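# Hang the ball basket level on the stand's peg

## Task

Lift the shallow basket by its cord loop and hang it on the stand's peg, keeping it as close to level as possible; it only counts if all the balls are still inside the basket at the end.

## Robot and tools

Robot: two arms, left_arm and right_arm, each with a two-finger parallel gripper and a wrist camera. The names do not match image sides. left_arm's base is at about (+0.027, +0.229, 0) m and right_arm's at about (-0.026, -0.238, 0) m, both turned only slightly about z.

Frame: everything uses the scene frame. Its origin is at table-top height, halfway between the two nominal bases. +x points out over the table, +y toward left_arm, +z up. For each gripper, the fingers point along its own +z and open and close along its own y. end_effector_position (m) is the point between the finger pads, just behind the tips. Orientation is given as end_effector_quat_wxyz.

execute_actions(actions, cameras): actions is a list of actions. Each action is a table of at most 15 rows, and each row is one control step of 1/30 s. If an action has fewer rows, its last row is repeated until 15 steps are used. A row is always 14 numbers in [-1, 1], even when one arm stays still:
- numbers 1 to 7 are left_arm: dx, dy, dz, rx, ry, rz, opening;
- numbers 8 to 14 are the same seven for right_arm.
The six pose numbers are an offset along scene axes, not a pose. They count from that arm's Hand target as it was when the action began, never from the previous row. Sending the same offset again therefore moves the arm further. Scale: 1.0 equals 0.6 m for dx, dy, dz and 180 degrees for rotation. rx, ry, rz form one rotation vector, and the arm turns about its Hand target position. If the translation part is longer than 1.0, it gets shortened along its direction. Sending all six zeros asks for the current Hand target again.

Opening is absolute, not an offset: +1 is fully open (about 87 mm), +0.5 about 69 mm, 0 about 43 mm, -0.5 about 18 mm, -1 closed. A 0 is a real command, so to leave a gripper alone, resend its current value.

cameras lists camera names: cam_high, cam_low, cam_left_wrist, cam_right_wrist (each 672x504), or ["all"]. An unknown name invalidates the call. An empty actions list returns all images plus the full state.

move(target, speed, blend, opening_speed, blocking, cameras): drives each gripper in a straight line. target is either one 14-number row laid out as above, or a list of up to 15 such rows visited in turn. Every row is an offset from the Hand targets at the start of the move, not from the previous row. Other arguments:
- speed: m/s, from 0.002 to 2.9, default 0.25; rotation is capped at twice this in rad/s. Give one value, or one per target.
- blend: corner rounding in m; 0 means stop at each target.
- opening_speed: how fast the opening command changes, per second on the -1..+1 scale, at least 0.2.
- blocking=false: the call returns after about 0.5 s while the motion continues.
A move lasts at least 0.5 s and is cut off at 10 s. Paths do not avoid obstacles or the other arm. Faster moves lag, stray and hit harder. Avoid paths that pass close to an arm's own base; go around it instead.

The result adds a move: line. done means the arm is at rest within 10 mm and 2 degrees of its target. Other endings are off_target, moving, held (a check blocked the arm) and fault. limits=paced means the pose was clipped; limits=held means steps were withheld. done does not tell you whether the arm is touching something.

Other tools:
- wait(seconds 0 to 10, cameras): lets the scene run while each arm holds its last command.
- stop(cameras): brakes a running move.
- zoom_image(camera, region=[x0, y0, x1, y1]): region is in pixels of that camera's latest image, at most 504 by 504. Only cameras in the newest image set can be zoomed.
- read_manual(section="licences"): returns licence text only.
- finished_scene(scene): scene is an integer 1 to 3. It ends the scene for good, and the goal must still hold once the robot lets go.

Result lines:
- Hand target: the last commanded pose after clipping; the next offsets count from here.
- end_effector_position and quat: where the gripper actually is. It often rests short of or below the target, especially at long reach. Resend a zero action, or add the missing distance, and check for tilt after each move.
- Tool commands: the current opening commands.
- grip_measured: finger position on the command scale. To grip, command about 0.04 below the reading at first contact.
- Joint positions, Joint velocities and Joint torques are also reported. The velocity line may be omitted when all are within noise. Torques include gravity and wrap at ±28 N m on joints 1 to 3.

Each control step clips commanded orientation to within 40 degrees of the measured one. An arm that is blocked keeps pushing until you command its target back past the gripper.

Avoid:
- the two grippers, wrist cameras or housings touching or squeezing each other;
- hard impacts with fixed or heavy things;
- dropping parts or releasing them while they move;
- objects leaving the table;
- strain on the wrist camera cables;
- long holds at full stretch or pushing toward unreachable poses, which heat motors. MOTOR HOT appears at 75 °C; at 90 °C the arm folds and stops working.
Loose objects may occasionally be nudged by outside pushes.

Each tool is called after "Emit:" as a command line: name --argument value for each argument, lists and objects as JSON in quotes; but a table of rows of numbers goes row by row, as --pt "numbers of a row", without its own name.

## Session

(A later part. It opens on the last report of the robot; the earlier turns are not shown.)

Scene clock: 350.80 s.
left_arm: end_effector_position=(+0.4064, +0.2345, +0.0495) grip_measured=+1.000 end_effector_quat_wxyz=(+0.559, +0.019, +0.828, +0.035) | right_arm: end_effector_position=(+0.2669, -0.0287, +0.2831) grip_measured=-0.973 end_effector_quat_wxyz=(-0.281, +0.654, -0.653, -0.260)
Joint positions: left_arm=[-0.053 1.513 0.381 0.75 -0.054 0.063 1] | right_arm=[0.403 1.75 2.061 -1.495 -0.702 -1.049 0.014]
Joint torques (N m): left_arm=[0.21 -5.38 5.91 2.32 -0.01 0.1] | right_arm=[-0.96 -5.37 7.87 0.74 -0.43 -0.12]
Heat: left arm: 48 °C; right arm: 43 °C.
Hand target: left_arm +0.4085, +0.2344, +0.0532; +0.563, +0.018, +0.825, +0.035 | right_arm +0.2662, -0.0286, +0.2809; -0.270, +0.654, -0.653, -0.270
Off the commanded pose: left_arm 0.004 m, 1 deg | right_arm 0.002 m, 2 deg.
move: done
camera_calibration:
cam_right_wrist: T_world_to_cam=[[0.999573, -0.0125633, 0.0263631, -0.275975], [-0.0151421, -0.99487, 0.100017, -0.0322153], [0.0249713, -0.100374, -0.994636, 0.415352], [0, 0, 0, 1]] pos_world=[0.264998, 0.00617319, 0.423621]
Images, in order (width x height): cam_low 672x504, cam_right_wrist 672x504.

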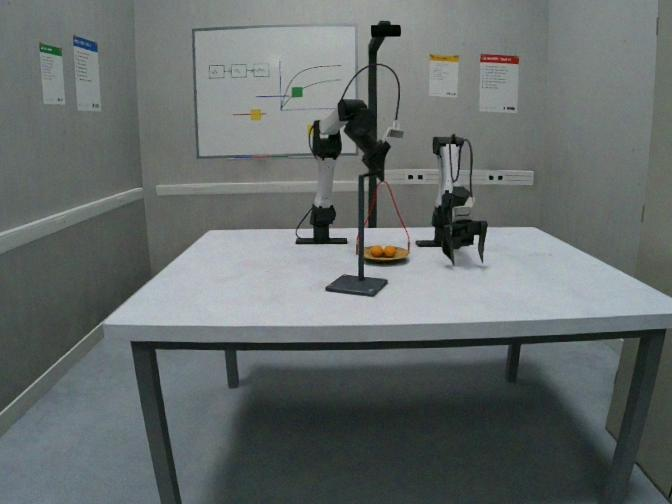

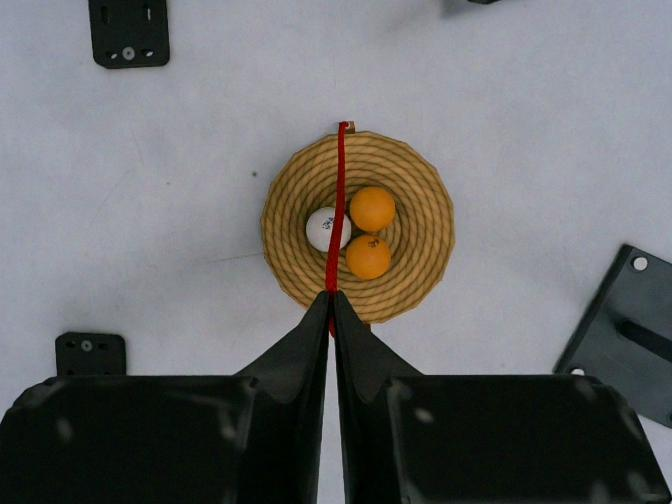

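Emit:
move --target '[0,0,0,0,0,0,1,0.005,0,0.017,0,0,0,-1]' --cameras '["cam_low","cam_high"]' --speed 0.03

Emit:
zoom_image --camera "cam_low" --region '[310, 140, 450, 280]'

Emit:
zoom_image --camera "cam_high" --region '[270, 180, 410, 320]'

Scene clock: 357.47 s.
left_arm: end_effector_position=(+0.4064, +0.2345, +0.0495) grip_measured=+1.000 end_effector_quat_wxyz=(+0.559, +0.019, +0.828, +0.035) | right_arm: end_effector_position=(+0.2721, -0.0278, +0.2915) grip_measured=-0.973 end_effector_quat_wxyz=(-0.289, +0.654, -0.650, -0.256)
Joint positions: left_arm=[-0.053 1.513 0.381 0.75 -0.054 0.063 1] | right_arm=[0.4 1.774 2.124 -1.516 -0.702 -1.049 0.014]
Joint torques (N m): left_arm=[0.23 -5.35 5.9 2.33 -0.01 0.09] | right_arm=[-0.85 -5.55 8.05 0.58 -0.47 0]
Heat: left arm: 48 °C; right arm: 44 °C.
Hand target: left_arm +0.4085, +0.2344, +0.0532; +0.563, +0.018, +0.825, +0.035 | right_arm +0.2691, -0.0286, +0.2910; -0.270, +0.654, -0.653, -0.270
Off the commanded pose: left_arm 0.004 m, 1 deg | right_arm 0.003 m, 3 deg.
joint sent to its limit (right arm) — joint 4 (wrist pitch), lower limit. The joint targets still meet the commanded pose.
move: off_target (right_arm)
Images, in order (width x height): cam_high 672x504, cam_low 672x504.

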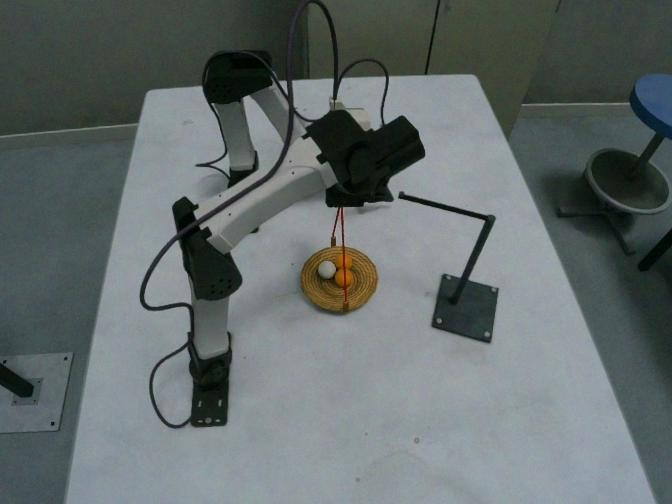

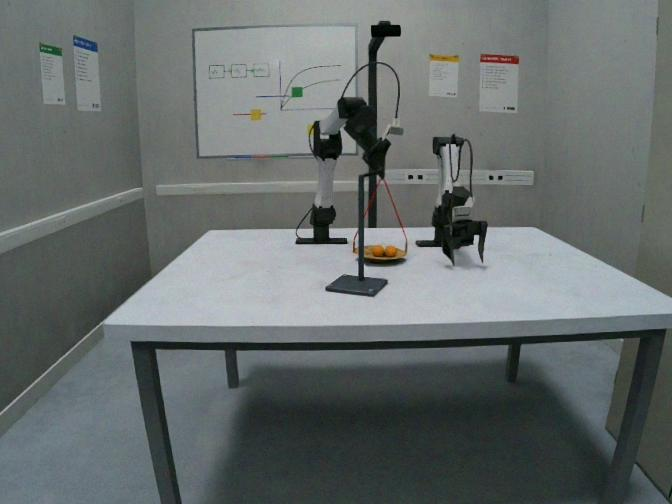

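Scaled by 3.600 from the camera's 672x504 image, which has a finer 960x720 frame.

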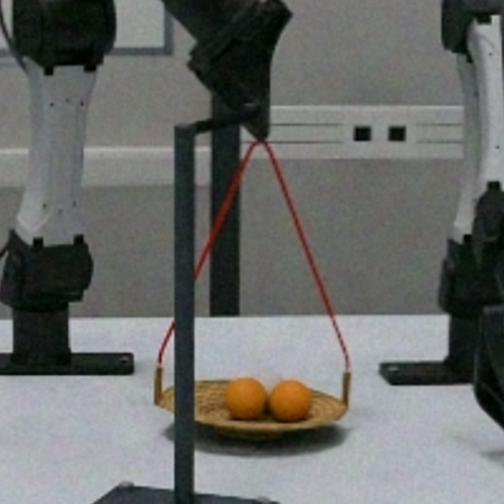

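Scaled by 3.600 from the camera's 672x504 image, which has a finer 960x720 frame.

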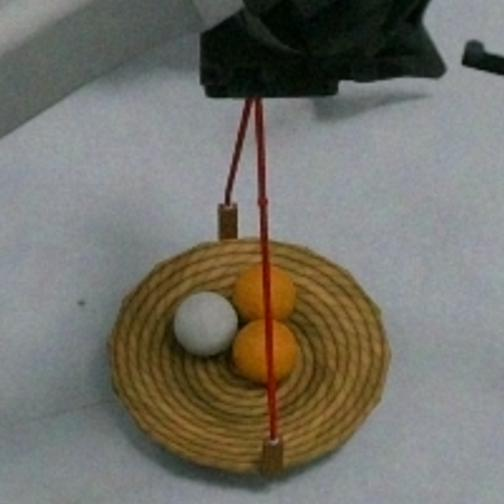

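Emit:
move --target '[0,0,0,0,0,0,1,-0.005,0,0.05,0.0556,0,0,-1]' --cameras '["cam_low","cam_high","cam_right_wrist"]' --speed 0.04

Emit:
zoom_image --camera "cam_low" --region '[310, 140, 450, 280]'

Emit:
zoom_image --camera "cam_high" --region '[270, 180, 410, 320]'

Scene clock: 371.90 s.
left_arm: end_effector_position=(+0.4064, +0.2345, +0.0495) grip_measured=+1.000 end_effector_quat_wxyz=(+0.559, +0.019, +0.828, +0.035) | right_arm: end_effector_position=(+0.2744, -0.0280, +0.3116) grip_measured=-0.973 end_effector_quat_wxyz=(-0.328, +0.626, -0.635, -0.314)
Joint positions: left_arm=[-0.053 1.513 0.381 0.75 -0.054 0.063 1] | right_arm=[0.327 1.774 2.142 -1.516 -0.87 -1.054 0.014]
Joint torques (N m): left_arm=[0.23 -5.37 5.91 2.32 0 0.09] | right_arm=[-0.87 -7.57 8.03 0.63 -0.65 -0.13]
Heat: left arm: 48 °C; right arm: 44 °C.
Hand target: left_arm +0.4085, +0.2344, +0.0532; +0.563, +0.018, +0.825, +0.035 | right_arm +0.2662, -0.0286, +0.3211; -0.326, +0.628, -0.627, -0.326
Off the commanded pose: left_arm 0.004 m, 1 deg | right_arm 0.013 m, 2 deg.
joint sent to its limit (right arm) — joint 4 (wrist pitch), lower limit. The joint targets still meet the commanded pose.
move: off_target (right_arm)
camera_calibration:
cam_right_wrist: T_world_to_cam=[[0.999697, -0.0226846, 0.0095284, -0.279302], [-0.0221065, -0.998134, -0.0569254, 0.0165249], [0.0108019, 0.0566976, -0.998333, 0.452986], [0, 0, 0, 1]] pos_world=[0.274689, -0.015525, 0.455833]
Images, in order (width x height): cam_high 672x504, cam_low 672x504, cam_right_wrist 672x504.

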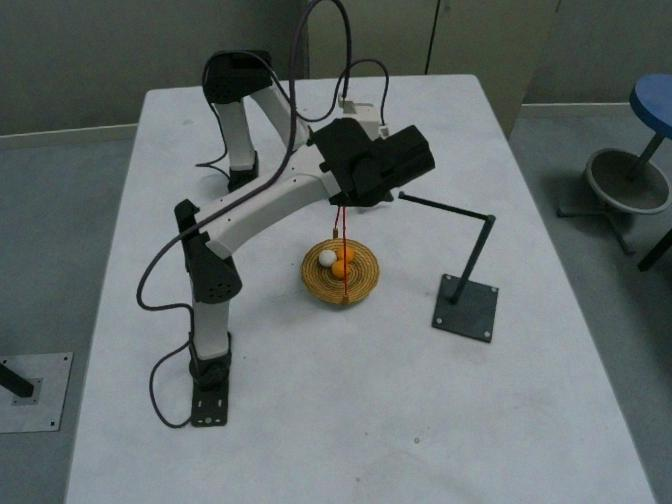

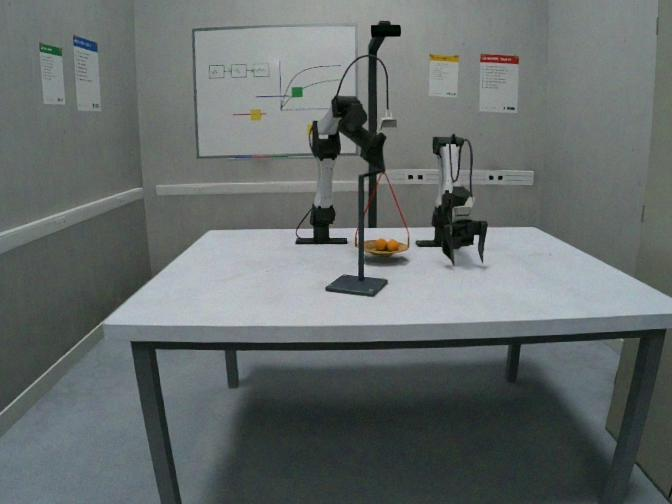

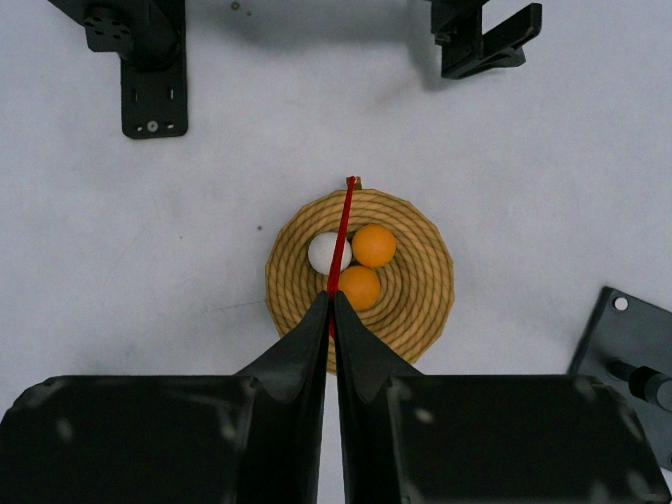

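Scaled by 3.600 from the camera's 672x504 image, which has a finer 960x720 frame.

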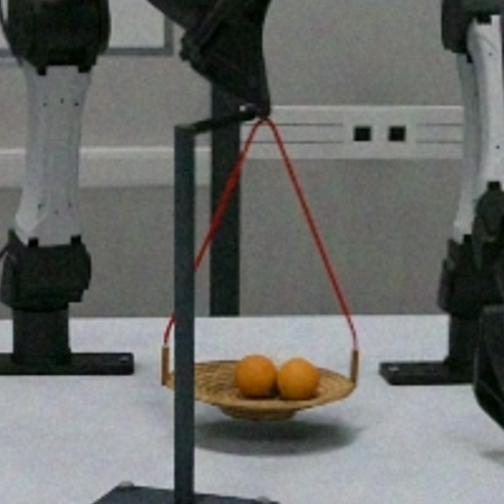

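Scaled by 3.600 from the camera's 672x504 image, which has a finer 960x720 frame.

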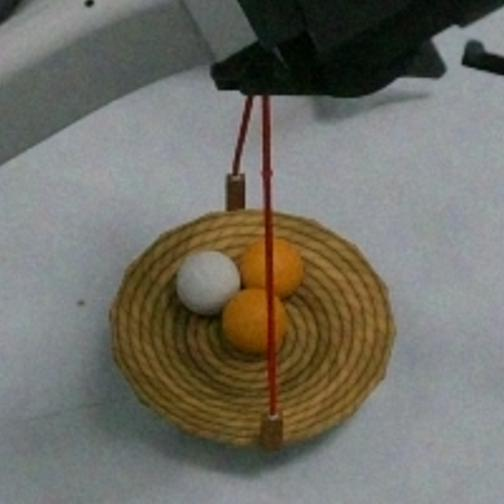

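Emit:
move --target '[0,0,0,0,0,0,1,0.098,0.011,0.095,0.0383,-0.0078,-0.1276,-1]' --cameras '["cam_low","cam_high"]' --speed 0.06

Emit:
zoom_image --camera "cam_low" --region '[310, 140, 450, 280]'

Emit:
zoom_image --camera "cam_high" --region '[300, 150, 510, 320]'

Scene clock: 413.77 s.
left_arm: end_effector_position=(+0.4064, +0.2345, +0.0495) grip_measured=+1.000 end_effector_quat_wxyz=(+0.559, +0.019, +0.828, +0.035) | right_arm: end_effector_position=(+0.3248, -0.0241, +0.3597) grip_measured=-0.973 end_effector_quat_wxyz=(+0.403, -0.472, +0.729, +0.288)
Joint positions: left_arm=[-0.053 1.513 0.381 0.75 -0.054 0.063 1] | right_arm=[0.318 1.774 2.241 -1.227 -0.741 -0.525 0.014]
Joint torques (N m): left_arm=[0.23 -5.37 5.93 2.32 0 0.1] | right_arm=[-0.31 -8.29 8.18 2.08 -0.19 0.12]
Heat: left arm: 49 °C; right arm: 44 °C.
Hand target: left_arm +0.4085, +0.2344, +0.0532; +0.563, +0.018, +0.825, +0.035 | right_arm +0.3249, -0.0220, +0.3780; +0.429, -0.474, +0.715, +0.284
Off the commanded pose: left_arm 0.004 m, 1 deg | right_arm 0.019 m, 3 deg.
move: off_target (right_arm)
Images, in order (width x height): cam_high 672x504, cam_low 672x504.

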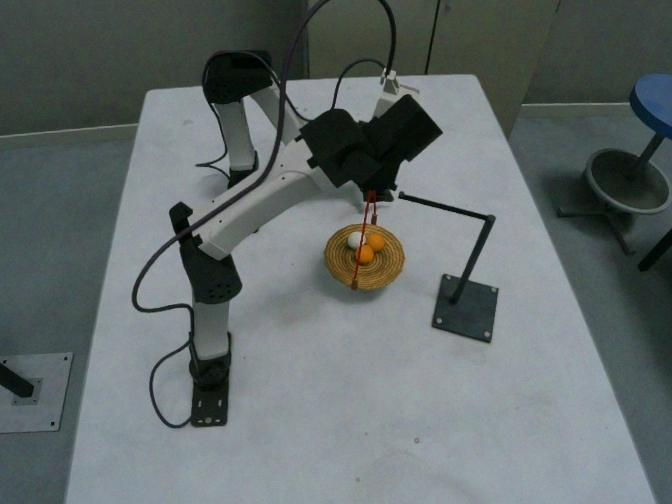

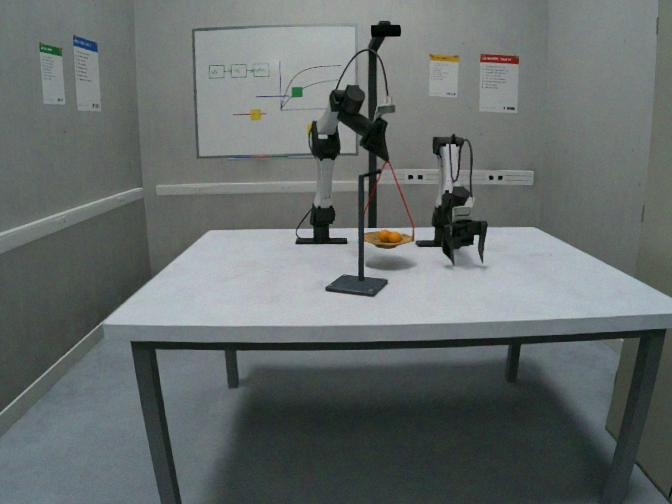

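Scaled by 3.600 from the camera's 672x504 image, which has a finer 960x720 frame.

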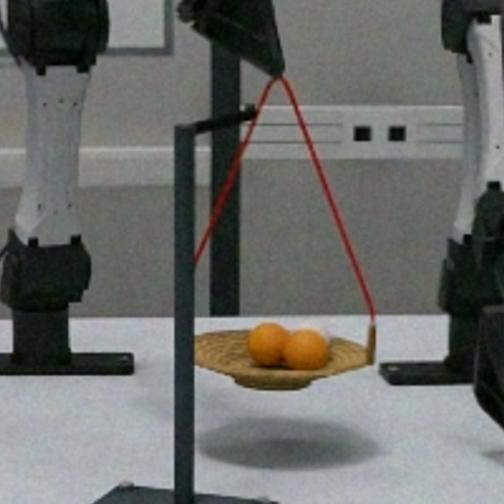

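Scaled by 2.400 from the camera's 672x504 image, which has a finer 960x720 frame.

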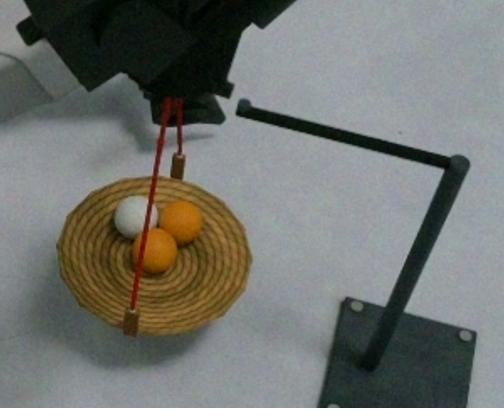

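Emit:
move --target '[0,0,0,0,0,0,1,0.045,-0.032,0.02,0,0,0,-1]' --cameras '["cam_low","cam_high"]' --speed 0.06

Emit:
zoom_image --camera "cam_low" --region '[320, 140, 440, 260]'

Emit:
zoom_image --camera "cam_high" --region '[340, 150, 510, 300]'

Scene clock: 429.83 s.
left_arm: end_effector_position=(+0.4064, +0.2345, +0.0495) grip_measured=+1.000 end_effector_quat_wxyz=(+0.559, +0.019, +0.828, +0.035) | right_arm: end_effector_position=(+0.3511, -0.0433, +0.3918) grip_measured=-0.973 end_effector_quat_wxyz=(+0.434, -0.468, +0.719, +0.275)
Joint positions: left_arm=[-0.053 1.513 0.381 0.75 -0.054 0.063 1] | right_arm=[0.244 1.983 2.69 -1.43 -0.778 -0.567 0.014]
Joint torques (N m): left_arm=[0.21 -5.38 5.91 2.32 0 0.09] | right_arm=[-0.51 -6.42 6.99 1.71 -0.45 -0.15]
Heat: left arm: 49 °C; right arm: 45 °C.
Hand target: left_arm +0.4085, +0.2344, +0.0532; +0.563, +0.018, +0.825, +0.035 | right_arm +0.3520, -0.0412, +0.3900; +0.429, -0.474, +0.715, +0.284
Off the commanded pose: left_arm 0.004 m, 1 deg | right_arm 0.003 m, 1 deg.
move: done
Images, in order (width x height): cam_high 672x504, cam_low 672x504.

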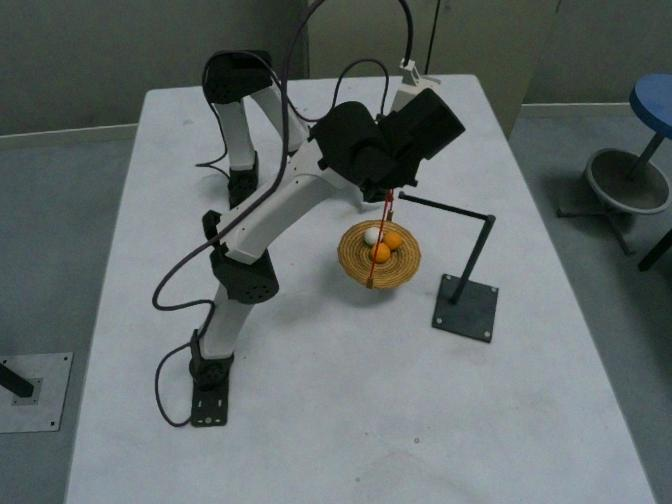

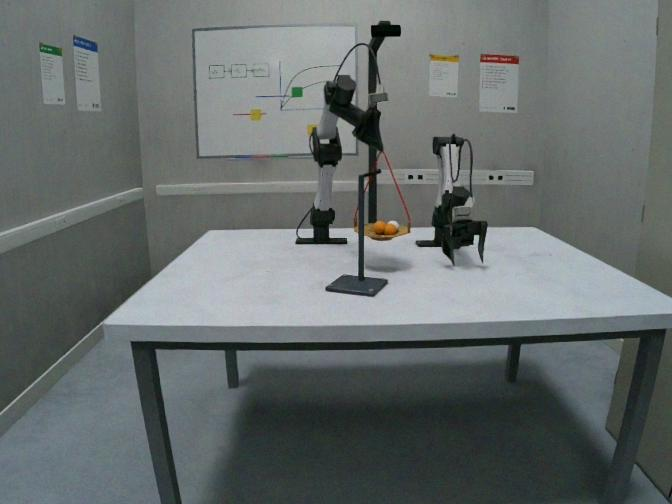

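Scaled by 4.200 from the camera's 672x504 image, which has a finer 960x720 frame.

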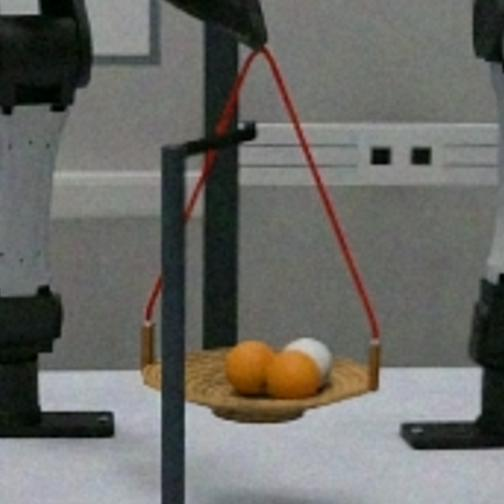

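Scaled by 2.965 from the camera's 672x504 image, which has a finer 960x720 frame.

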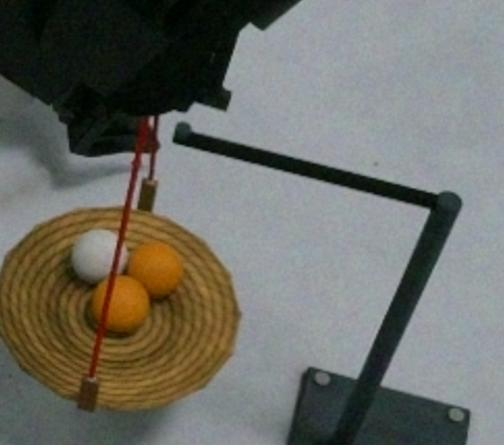

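Emit:
move --target '[0,0,0,0,0,0,1,0.11,-0.05,-0.02,0,0,0,-1]' --cameras '["cam_low","cam_high"]' --speed 0.06

Emit:
zoom_image --camera "cam_low" --region '[320, 140, 440, 260]'

Emit:
zoom_image --camera "cam_high" --region '[340, 150, 510, 300]'

Scene clock: 445.37 s.
left_arm: end_effector_position=(+0.4064, +0.2345, +0.0495) grip_measured=+1.000 end_effector_quat_wxyz=(+0.559, +0.019, +0.828, +0.035) | right_arm: end_effector_position=(+0.4103, -0.0733, +0.3747) grip_measured=-0.973 end_effector_quat_wxyz=(+0.460, -0.446, +0.717, +0.276)
Joint positions: left_arm=[-0.053 1.513 0.381 0.75 -0.054 0.063 1] | right_arm=[0.13 2.155 2.841 -1.395 -0.858 -0.592 0.014]
Joint torques (N m): left_arm=[0.21 -5.38 5.9 2.32 0 0.09] | right_arm=[-0.73 -7.65 7.2 2.12 -0.44 -0.07]
Heat: left arm: 49 °C; right arm: 45 °C.
Hand target: left_arm +0.4085, +0.2344, +0.0532; +0.563, +0.018, +0.825, +0.035 | right_arm +0.4180, -0.0712, +0.3780; +0.429, -0.474, +0.715, +0.284
Off the commanded pose: left_arm 0.004 m, 1 deg | right_arm 0.009 m, 5 deg.
elbow stopped short (right arm): the move would have taken joint 3 (elbow) straighter than the controller allows.
move: off_target (right_arm)
Images, in order (width x height): cam_high 672x504, cam_low 672x504.

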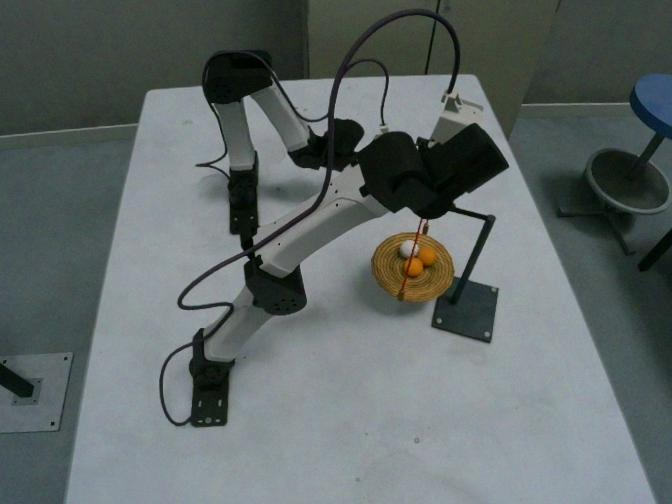

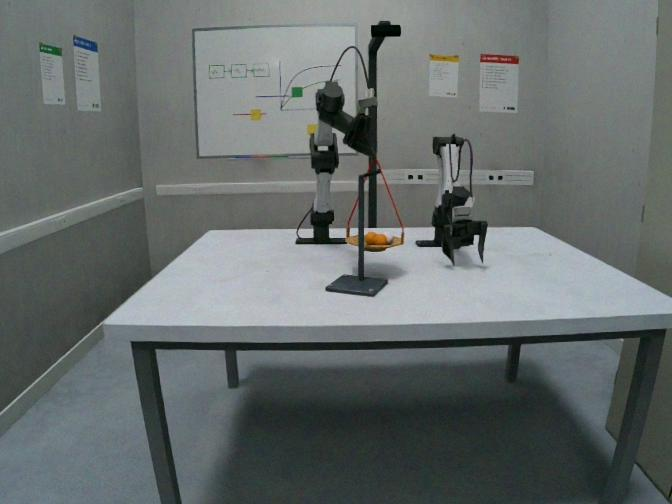

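Scaled by 4.200 from the camera's 672x504 image, which has a finer 960x720 frame.

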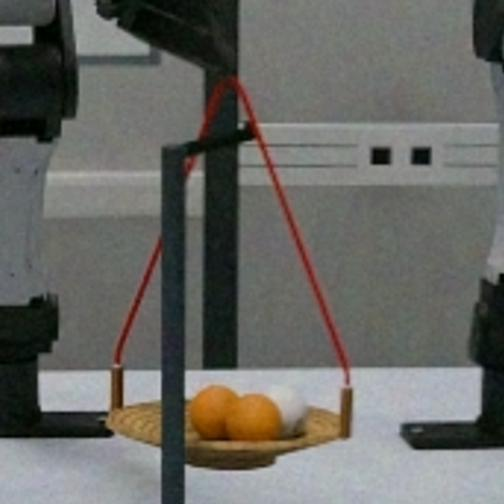

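Scaled by 2.965 from the camera's 672x504 image, which has a finer 960x720 frame.

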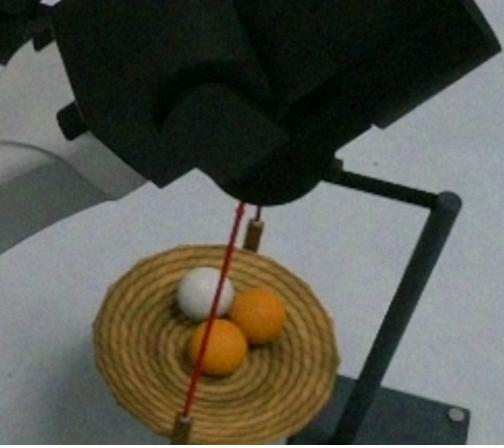

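Emit:
move --target '[0,0,0,0,0,0,1,-0.01,0,-0.05,0,0,0,-1]' --cameras '["cam_low","cam_right_wrist"]' --speed 0.05

Emit:
zoom_image --camera "cam_low" --region '[320, 140, 440, 260]'

Emit:
zoom_image --camera "cam_right_wrist" --region '[200, 200, 460, 400]'

Scene clock: 461.27 s.
left_arm: end_effector_position=(+0.4064, +0.2345, +0.0495) grip_measured=+1.000 end_effector_quat_wxyz=(+0.559, +0.019, +0.828, +0.035) | right_arm: end_effector_position=(+0.4109, -0.0749, +0.3599) grip_measured=-0.973 end_effector_quat_wxyz=(+0.446, -0.471, +0.712, +0.269)
Joint positions: left_arm=[-0.053 1.513 0.381 0.75 -0.054 0.063 1] | right_arm=[0.13 2.166 2.822 -1.431 -0.86 -0.681 0.014]
Joint torques (N m): left_arm=[0.21 -5.38 5.91 2.32 -0.01 0.09] | right_arm=[-0.32 -7.76 4.93 1.58 -0.44 -0.09]
Heat: left arm: 50 °C; right arm: 45 °C.
Hand target: left_arm +0.4085, +0.2344, +0.0532; +0.563, +0.018, +0.825, +0.035 | right_arm +0.4120, -0.0712, +0.3480; +0.429, -0.474, +0.715, +0.284
Off the commanded pose: left_arm 0.004 m, 1 deg | right_arm 0.012 m, 3 deg.
move: off_target (right_arm)
camera_calibration:
cam_right_wrist: T_world_to_cam=[[0.909509, -0.414229, 0.0347628, -0.418704], [-0.398623, -0.892836, -0.209628, 0.193027], [0.117872, 0.176802, -0.977163, 0.459765], [0, 0, 0, 1]] pos_world=[0.403567, -0.0823854, 0.504285]
Images, in order (width x height): cam_low 672x504, cam_right_wrist 672x504.

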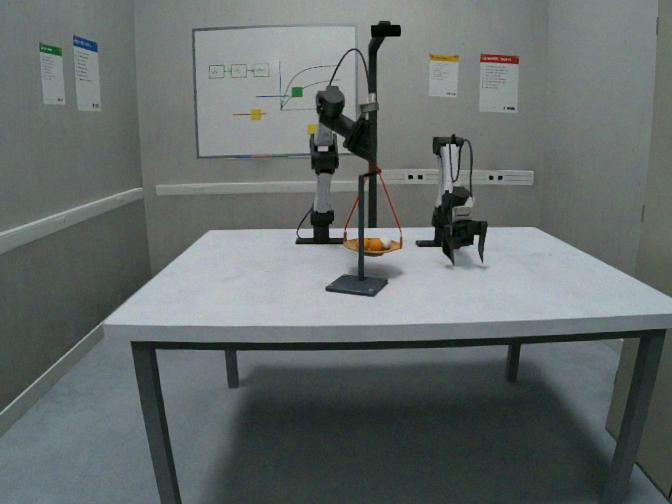

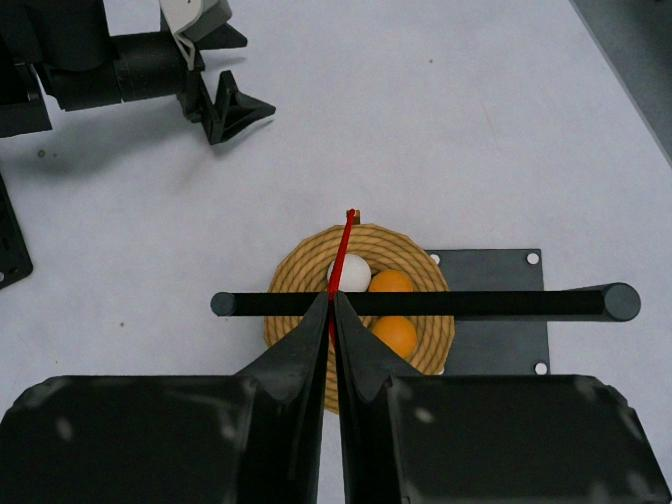

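Scaled by 4.200 from the camera's 672x504 image, which has a finer 960x720 frame.

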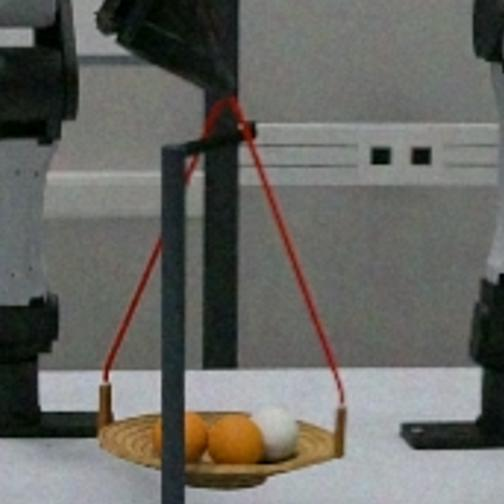

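Scaled by 1.938 from the camera's 672x504 image, which has a finer 960x720 frame.

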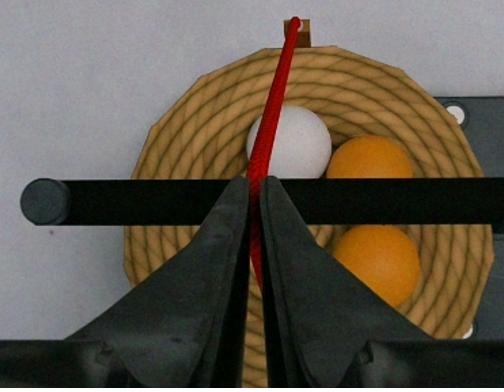

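Emit:
move --target '[0,0,0,0,0,0,1,0,0,-0.005,0,0,0,-1]' --cameras '["cam_low","cam_right_wrist"]' --speed 0.04

Emit:
zoom_image --camera "cam_low" --region '[320, 140, 440, 260]'

Emit:
zoom_image --camera "cam_right_wrist" --region '[200, 200, 460, 400]'

Scene clock: 478.90 s.
left_arm: end_effector_position=(+0.4064, +0.2345, +0.0495) grip_measured=+1.000 end_effector_quat_wxyz=(+0.559, +0.019, +0.828, +0.035) | right_arm: end_effector_position=(+0.4115, -0.0750, +0.3529) grip_measured=-0.973 end_effector_quat_wxyz=(+0.438, -0.470, +0.716, +0.272)
Joint positions: left_arm=[-0.053 1.513 0.381 0.75 -0.054 0.063 1] | right_arm=[0.13 2.166 2.798 -1.432 -0.86 -0.688 0.014]
Joint torques (N m): left_arm=[0.23 -5.37 5.9 2.33 -0.01 0.1] | right_arm=[-0.2 -8.65 3.97 1.62 -0.48 -0.1]
Heat: left arm: 50 °C; right arm: 43 °C.
Hand target: left_arm +0.4085, +0.2344, +0.0532; +0.563, +0.018, +0.825, +0.035 | right_arm +0.4120, -0.0712, +0.3449; +0.429, -0.474, +0.715, +0.284
Off the commanded pose: left_arm 0.004 m, 1 deg | right_arm 0.009 m, 2 deg.
move: done
camera_calibration:
cam_right_wrist: T_world_to_cam=[[0.911434, -0.411001, 0.0191497, -0.414012], [-0.399589, -0.895301, -0.196885, 0.187425], [0.0980648, 0.171796, -0.980239, 0.461767], [0, 0, 0, 1]] pos_world=[0.406954, -0.0816866, 0.497471]
Images, in order (width x height): cam_low 672x504, cam_right_wrist 672x504.

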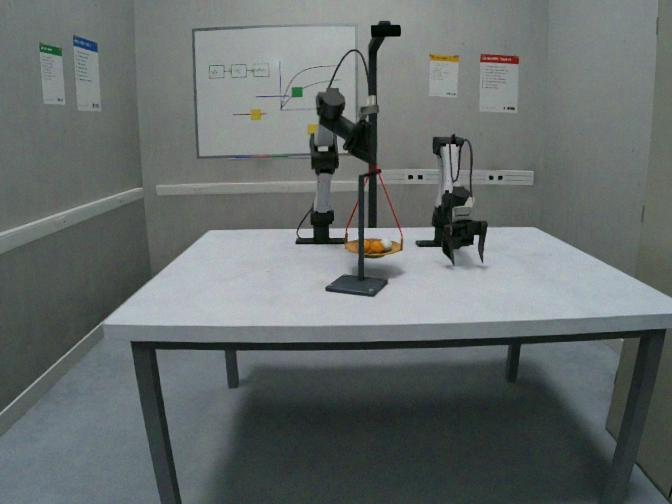

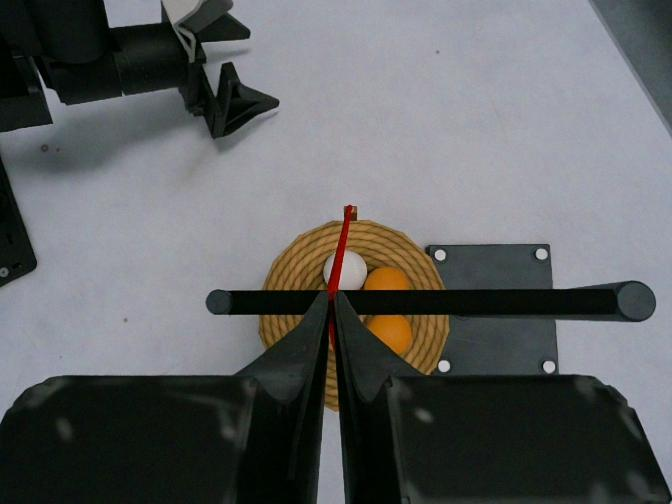

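Scaled by 4.200 from the camera's 672x504 image, which has a finer 960x720 frame.

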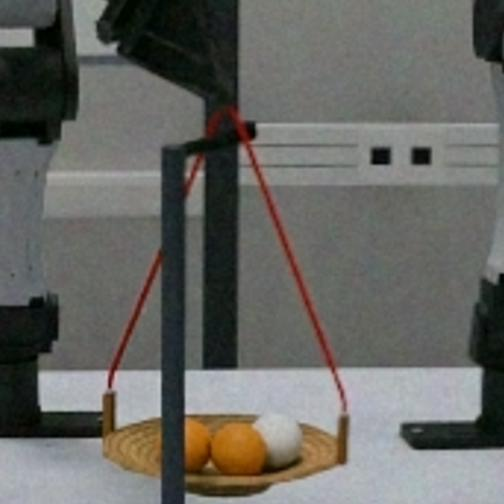

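Scaled by 1.938 from the camera's 672x504 image, which has a finer 960x720 frame.

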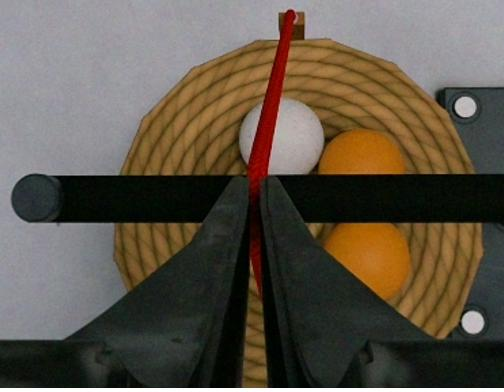

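Emit:
move --target '[0,0,0,0,0,0,1,0,0,-0.012,0,0,0,-1]' --cameras '["cam_low","cam_right_wrist"]' --speed 0.04

Emit:
zoom_image --camera "cam_low" --region '[320, 140, 440, 260]'

Emit:
zoom_image --camera "cam_right_wrist" --region '[200, 200, 460, 400]'

Scene clock: 485.37 s.
left_arm: end_effector_position=(+0.4064, +0.2345, +0.0495) grip_measured=+1.000 end_effector_quat_wxyz=(+0.559, +0.019, +0.828, +0.035) | right_arm: end_effector_position=(+0.4128, -0.0734, +0.3364) grip_measured=-0.973 end_effector_quat_wxyz=(+0.422, -0.468, +0.722, +0.286)
Joint positions: left_arm=[-0.053 1.513 0.381 0.75 -0.054 0.063 1] | right_arm=[0.128 2.124 2.648 -1.371 -0.875 -0.695 0.014]
Joint torques (N m): left_arm=[0.21 -5.39 5.9 2.33 -0.01 0.09] | right_arm=[-0.03 -10.96 3.21 1.83 -0.28 -0.14]
Heat: left arm: 50 °C; right arm: 43 °C.
Hand target: left_arm +0.4085, +0.2344, +0.0532; +0.563, +0.018, +0.825, +0.035 | right_arm +0.4119, -0.0711, +0.3379; +0.429, -0.474, +0.715, +0.284
Off the commanded pose: left_arm 0.004 m, 1 deg | right_arm 0.003 m, 1 deg.
move: done
camera_calibration:
cam_right_wrist: T_world_to_cam=[[0.916561, -0.399368, -0.0205162, -0.402109], [-0.396091, -0.899589, -0.183987, 0.180024], [0.0550222, 0.176761, -0.982715, 0.464095], [0, 0, 0, 1]] pos_world=[0.414327, -0.0806758, 0.480945]
Images, in order (width x height): cam_low 672x504, cam_right_wrist 672x504.

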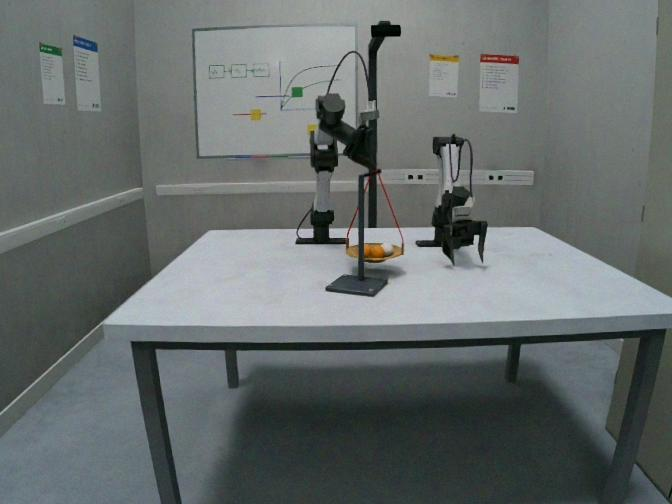

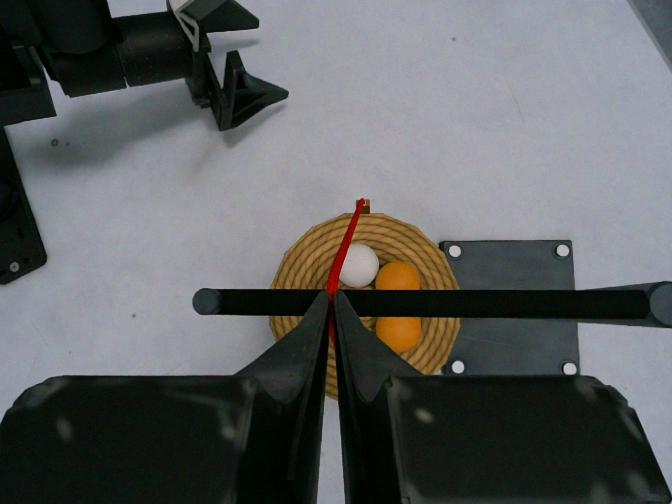

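Scaled by 4.200 from the camera's 672x504 image, which has a finer 960x720 frame.

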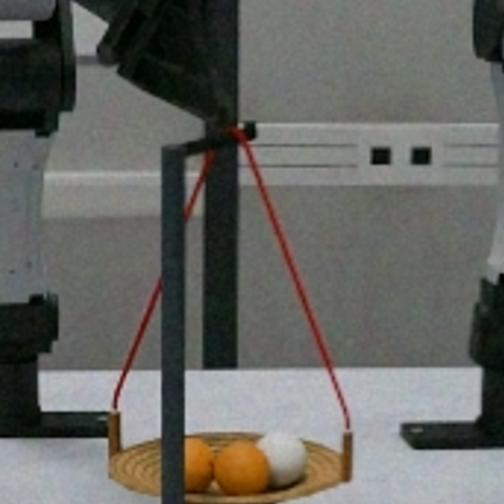

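Scaled by 1.938 from the camera's 672x504 image, which has a finer 960x720 frame.

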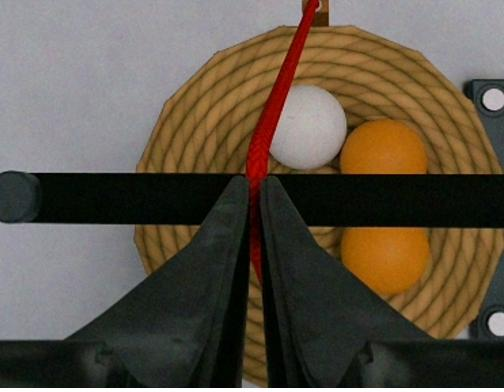

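Emit:
move --target '[0,0,0,0,0,0,1,0,0,-0.008,0,0,0,-1]' --cameras '["cam_low","cam_right_wrist"]' --speed 0.04

Emit:
zoom_image --camera "cam_low" --region '[320, 140, 440, 260]'

Emit:
zoom_image --camera "cam_right_wrist" --region '[200, 200, 460, 400]'

Scene clock: 493.07 s.
left_arm: end_effector_position=(+0.4064, +0.2345, +0.0495) grip_measured=+1.000 end_effector_quat_wxyz=(+0.559, +0.019, +0.828, +0.035) | right_arm: end_effector_position=(+0.4125, -0.0735, +0.3364) grip_measured=-0.973 end_effector_quat_wxyz=(+0.430, -0.471, +0.717, +0.283)
Joint positions: left_arm=[-0.053 1.513 0.381 0.75 -0.054 0.063 1] | right_arm=[0.128 2.067 2.537 -1.296 -0.876 -0.695 0.014]
Joint torques (N m): left_arm=[0.23 -5.38 5.91 2.33 -0.01 0.09] | right_arm=[-0.03 -10.29 3.17 1.78 -0.26 -0.04]
Heat: left arm: 50 °C; right arm: 42 °C.
Hand target: left_arm +0.4085, +0.2344, +0.0532; +0.563, +0.018, +0.825, +0.035 | right_arm +0.4120, -0.0712, +0.3331; +0.429, -0.474, +0.715, +0.284
Off the commanded pose: left_arm 0.004 m, 1 deg | right_arm 0.004 m, 1 deg.
move: done
camera_calibration:
cam_right_wrist: T_world_to_cam=[[0.916961, -0.39897, -0.00238862, -0.408145], [-0.391731, -0.899154, -0.195111, 0.18189], [0.0756957, 0.179845, -0.980778, 0.455296], [0, 0, 0, 1]] pos_world=[0.411041, -0.0811735, 0.481058]
Images, in order (width x height): cam_low 672x504, cam_right_wrist 672x504.

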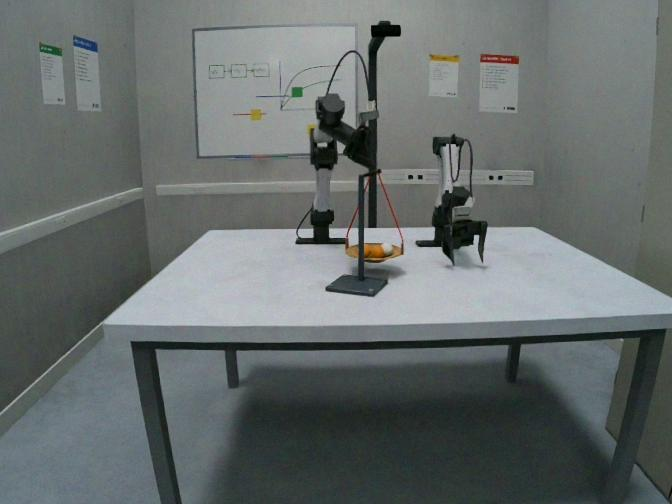

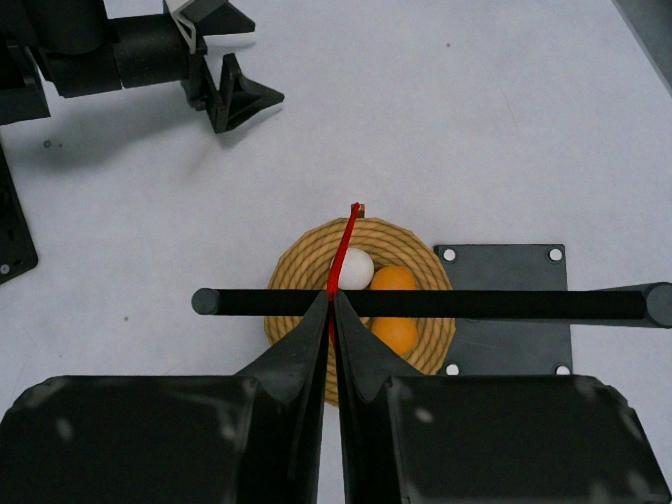

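Scaled by 4.200 from the camera's 672x504 image, which has a finer 960x720 frame.

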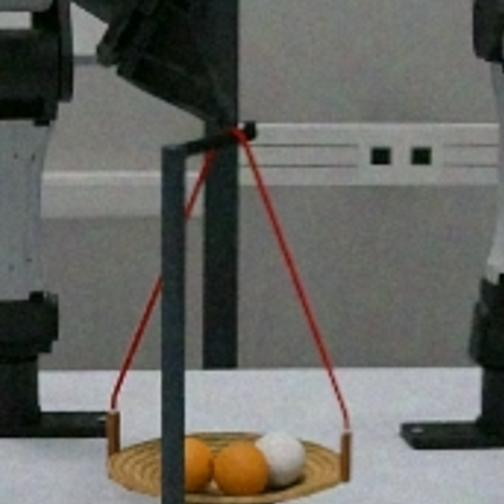

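Scaled by 1.938 from the camera's 672x504 image, which has a finer 960x720 frame.

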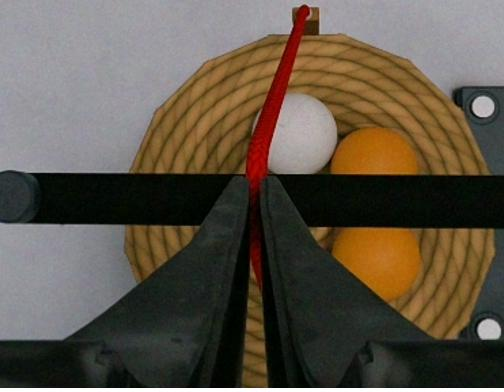

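Emit:
move --target '[0,0,0,0,0,0,1,0,0,0,0,0,0,-0.6]' --cameras '["cam_low","cam_right_wrist"]' --speed 0.04 --opening_speed 0.3

Emit:
zoom_image --camera "cam_low" --region '[320, 140, 440, 260]'

Emit:
zoom_image --camera "cam_right_wrist" --region '[200, 200, 460, 400]'

Scene clock: 502.73 s.
left_arm: end_effector_position=(+0.4064, +0.2345, +0.0495) grip_measured=+1.000 end_effector_quat_wxyz=(+0.559, +0.019, +0.828, +0.035) | right_arm: end_effector_position=(+0.4090, -0.0713, +0.3362) grip_measured=-0.601 end_effector_quat_wxyz=(+0.426, -0.471, +0.715, +0.293)
Joint positions: left_arm=[-0.053 1.513 0.381 0.75 -0.054 0.063 1] | right_arm=[0.128 2.066 2.533 -1.305 -0.896 -0.695 0.2]
Joint torques (N m): left_arm=[0.23 -5.37 5.91 2.32 -0.01 0.1] | right_arm=[0.17 -10.04 3.69 1.87 -0.11 -0.08]
Heat: left arm: 50 °C; right arm: 42 °C.
Hand target: left_arm +0.4085, +0.2344, +0.0532; +0.563, +0.018, +0.825, +0.035 | right_arm +0.4120, -0.0712, +0.3330; +0.429, -0.474, +0.715, +0.284
Off the commanded pose: left_arm 0.004 m, 1 deg | right_arm 0.004 m, 1 deg.
move: done
camera_calibration:
cam_right_wrist: T_world_to_cam=[[0.921973, -0.386739, -0.0199937, -0.39933], [-0.38259, -0.901661, -0.201577, 0.180704], [0.0599301, 0.193498, -0.979269, 0.461782], [0, 0, 0, 1]] pos_world=[0.409632, -0.0808567, 0.48065]
Images, in order (width x height): cam_low 672x504, cam_right_wrist 672x504.

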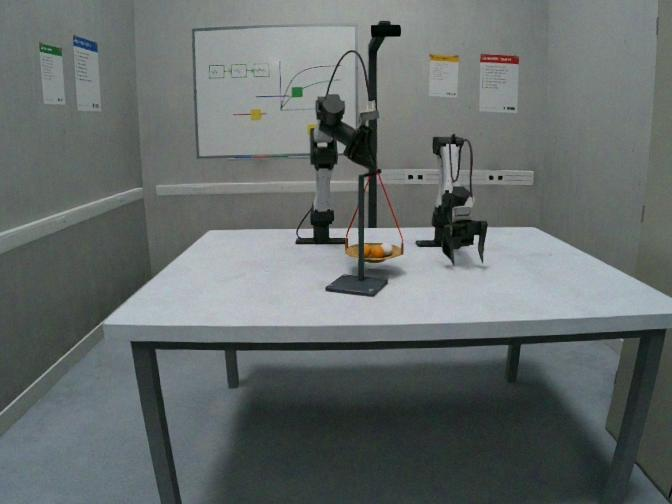

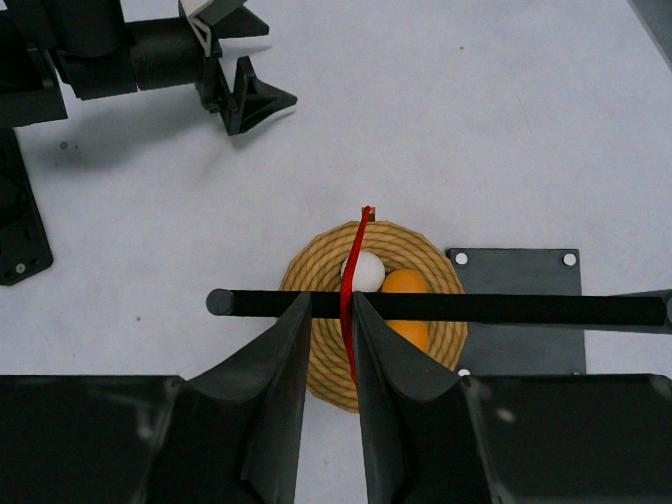

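Scaled by 4.200 from the camera's 672x504 image, which has a finer 960x720 frame.

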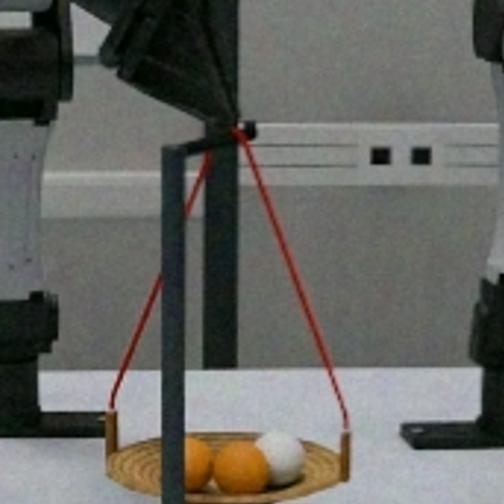

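Scaled by 1.938 from the camera's 672x504 image, which has a finer 960x720 frame.

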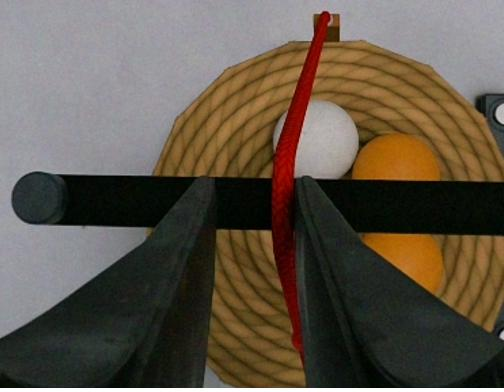

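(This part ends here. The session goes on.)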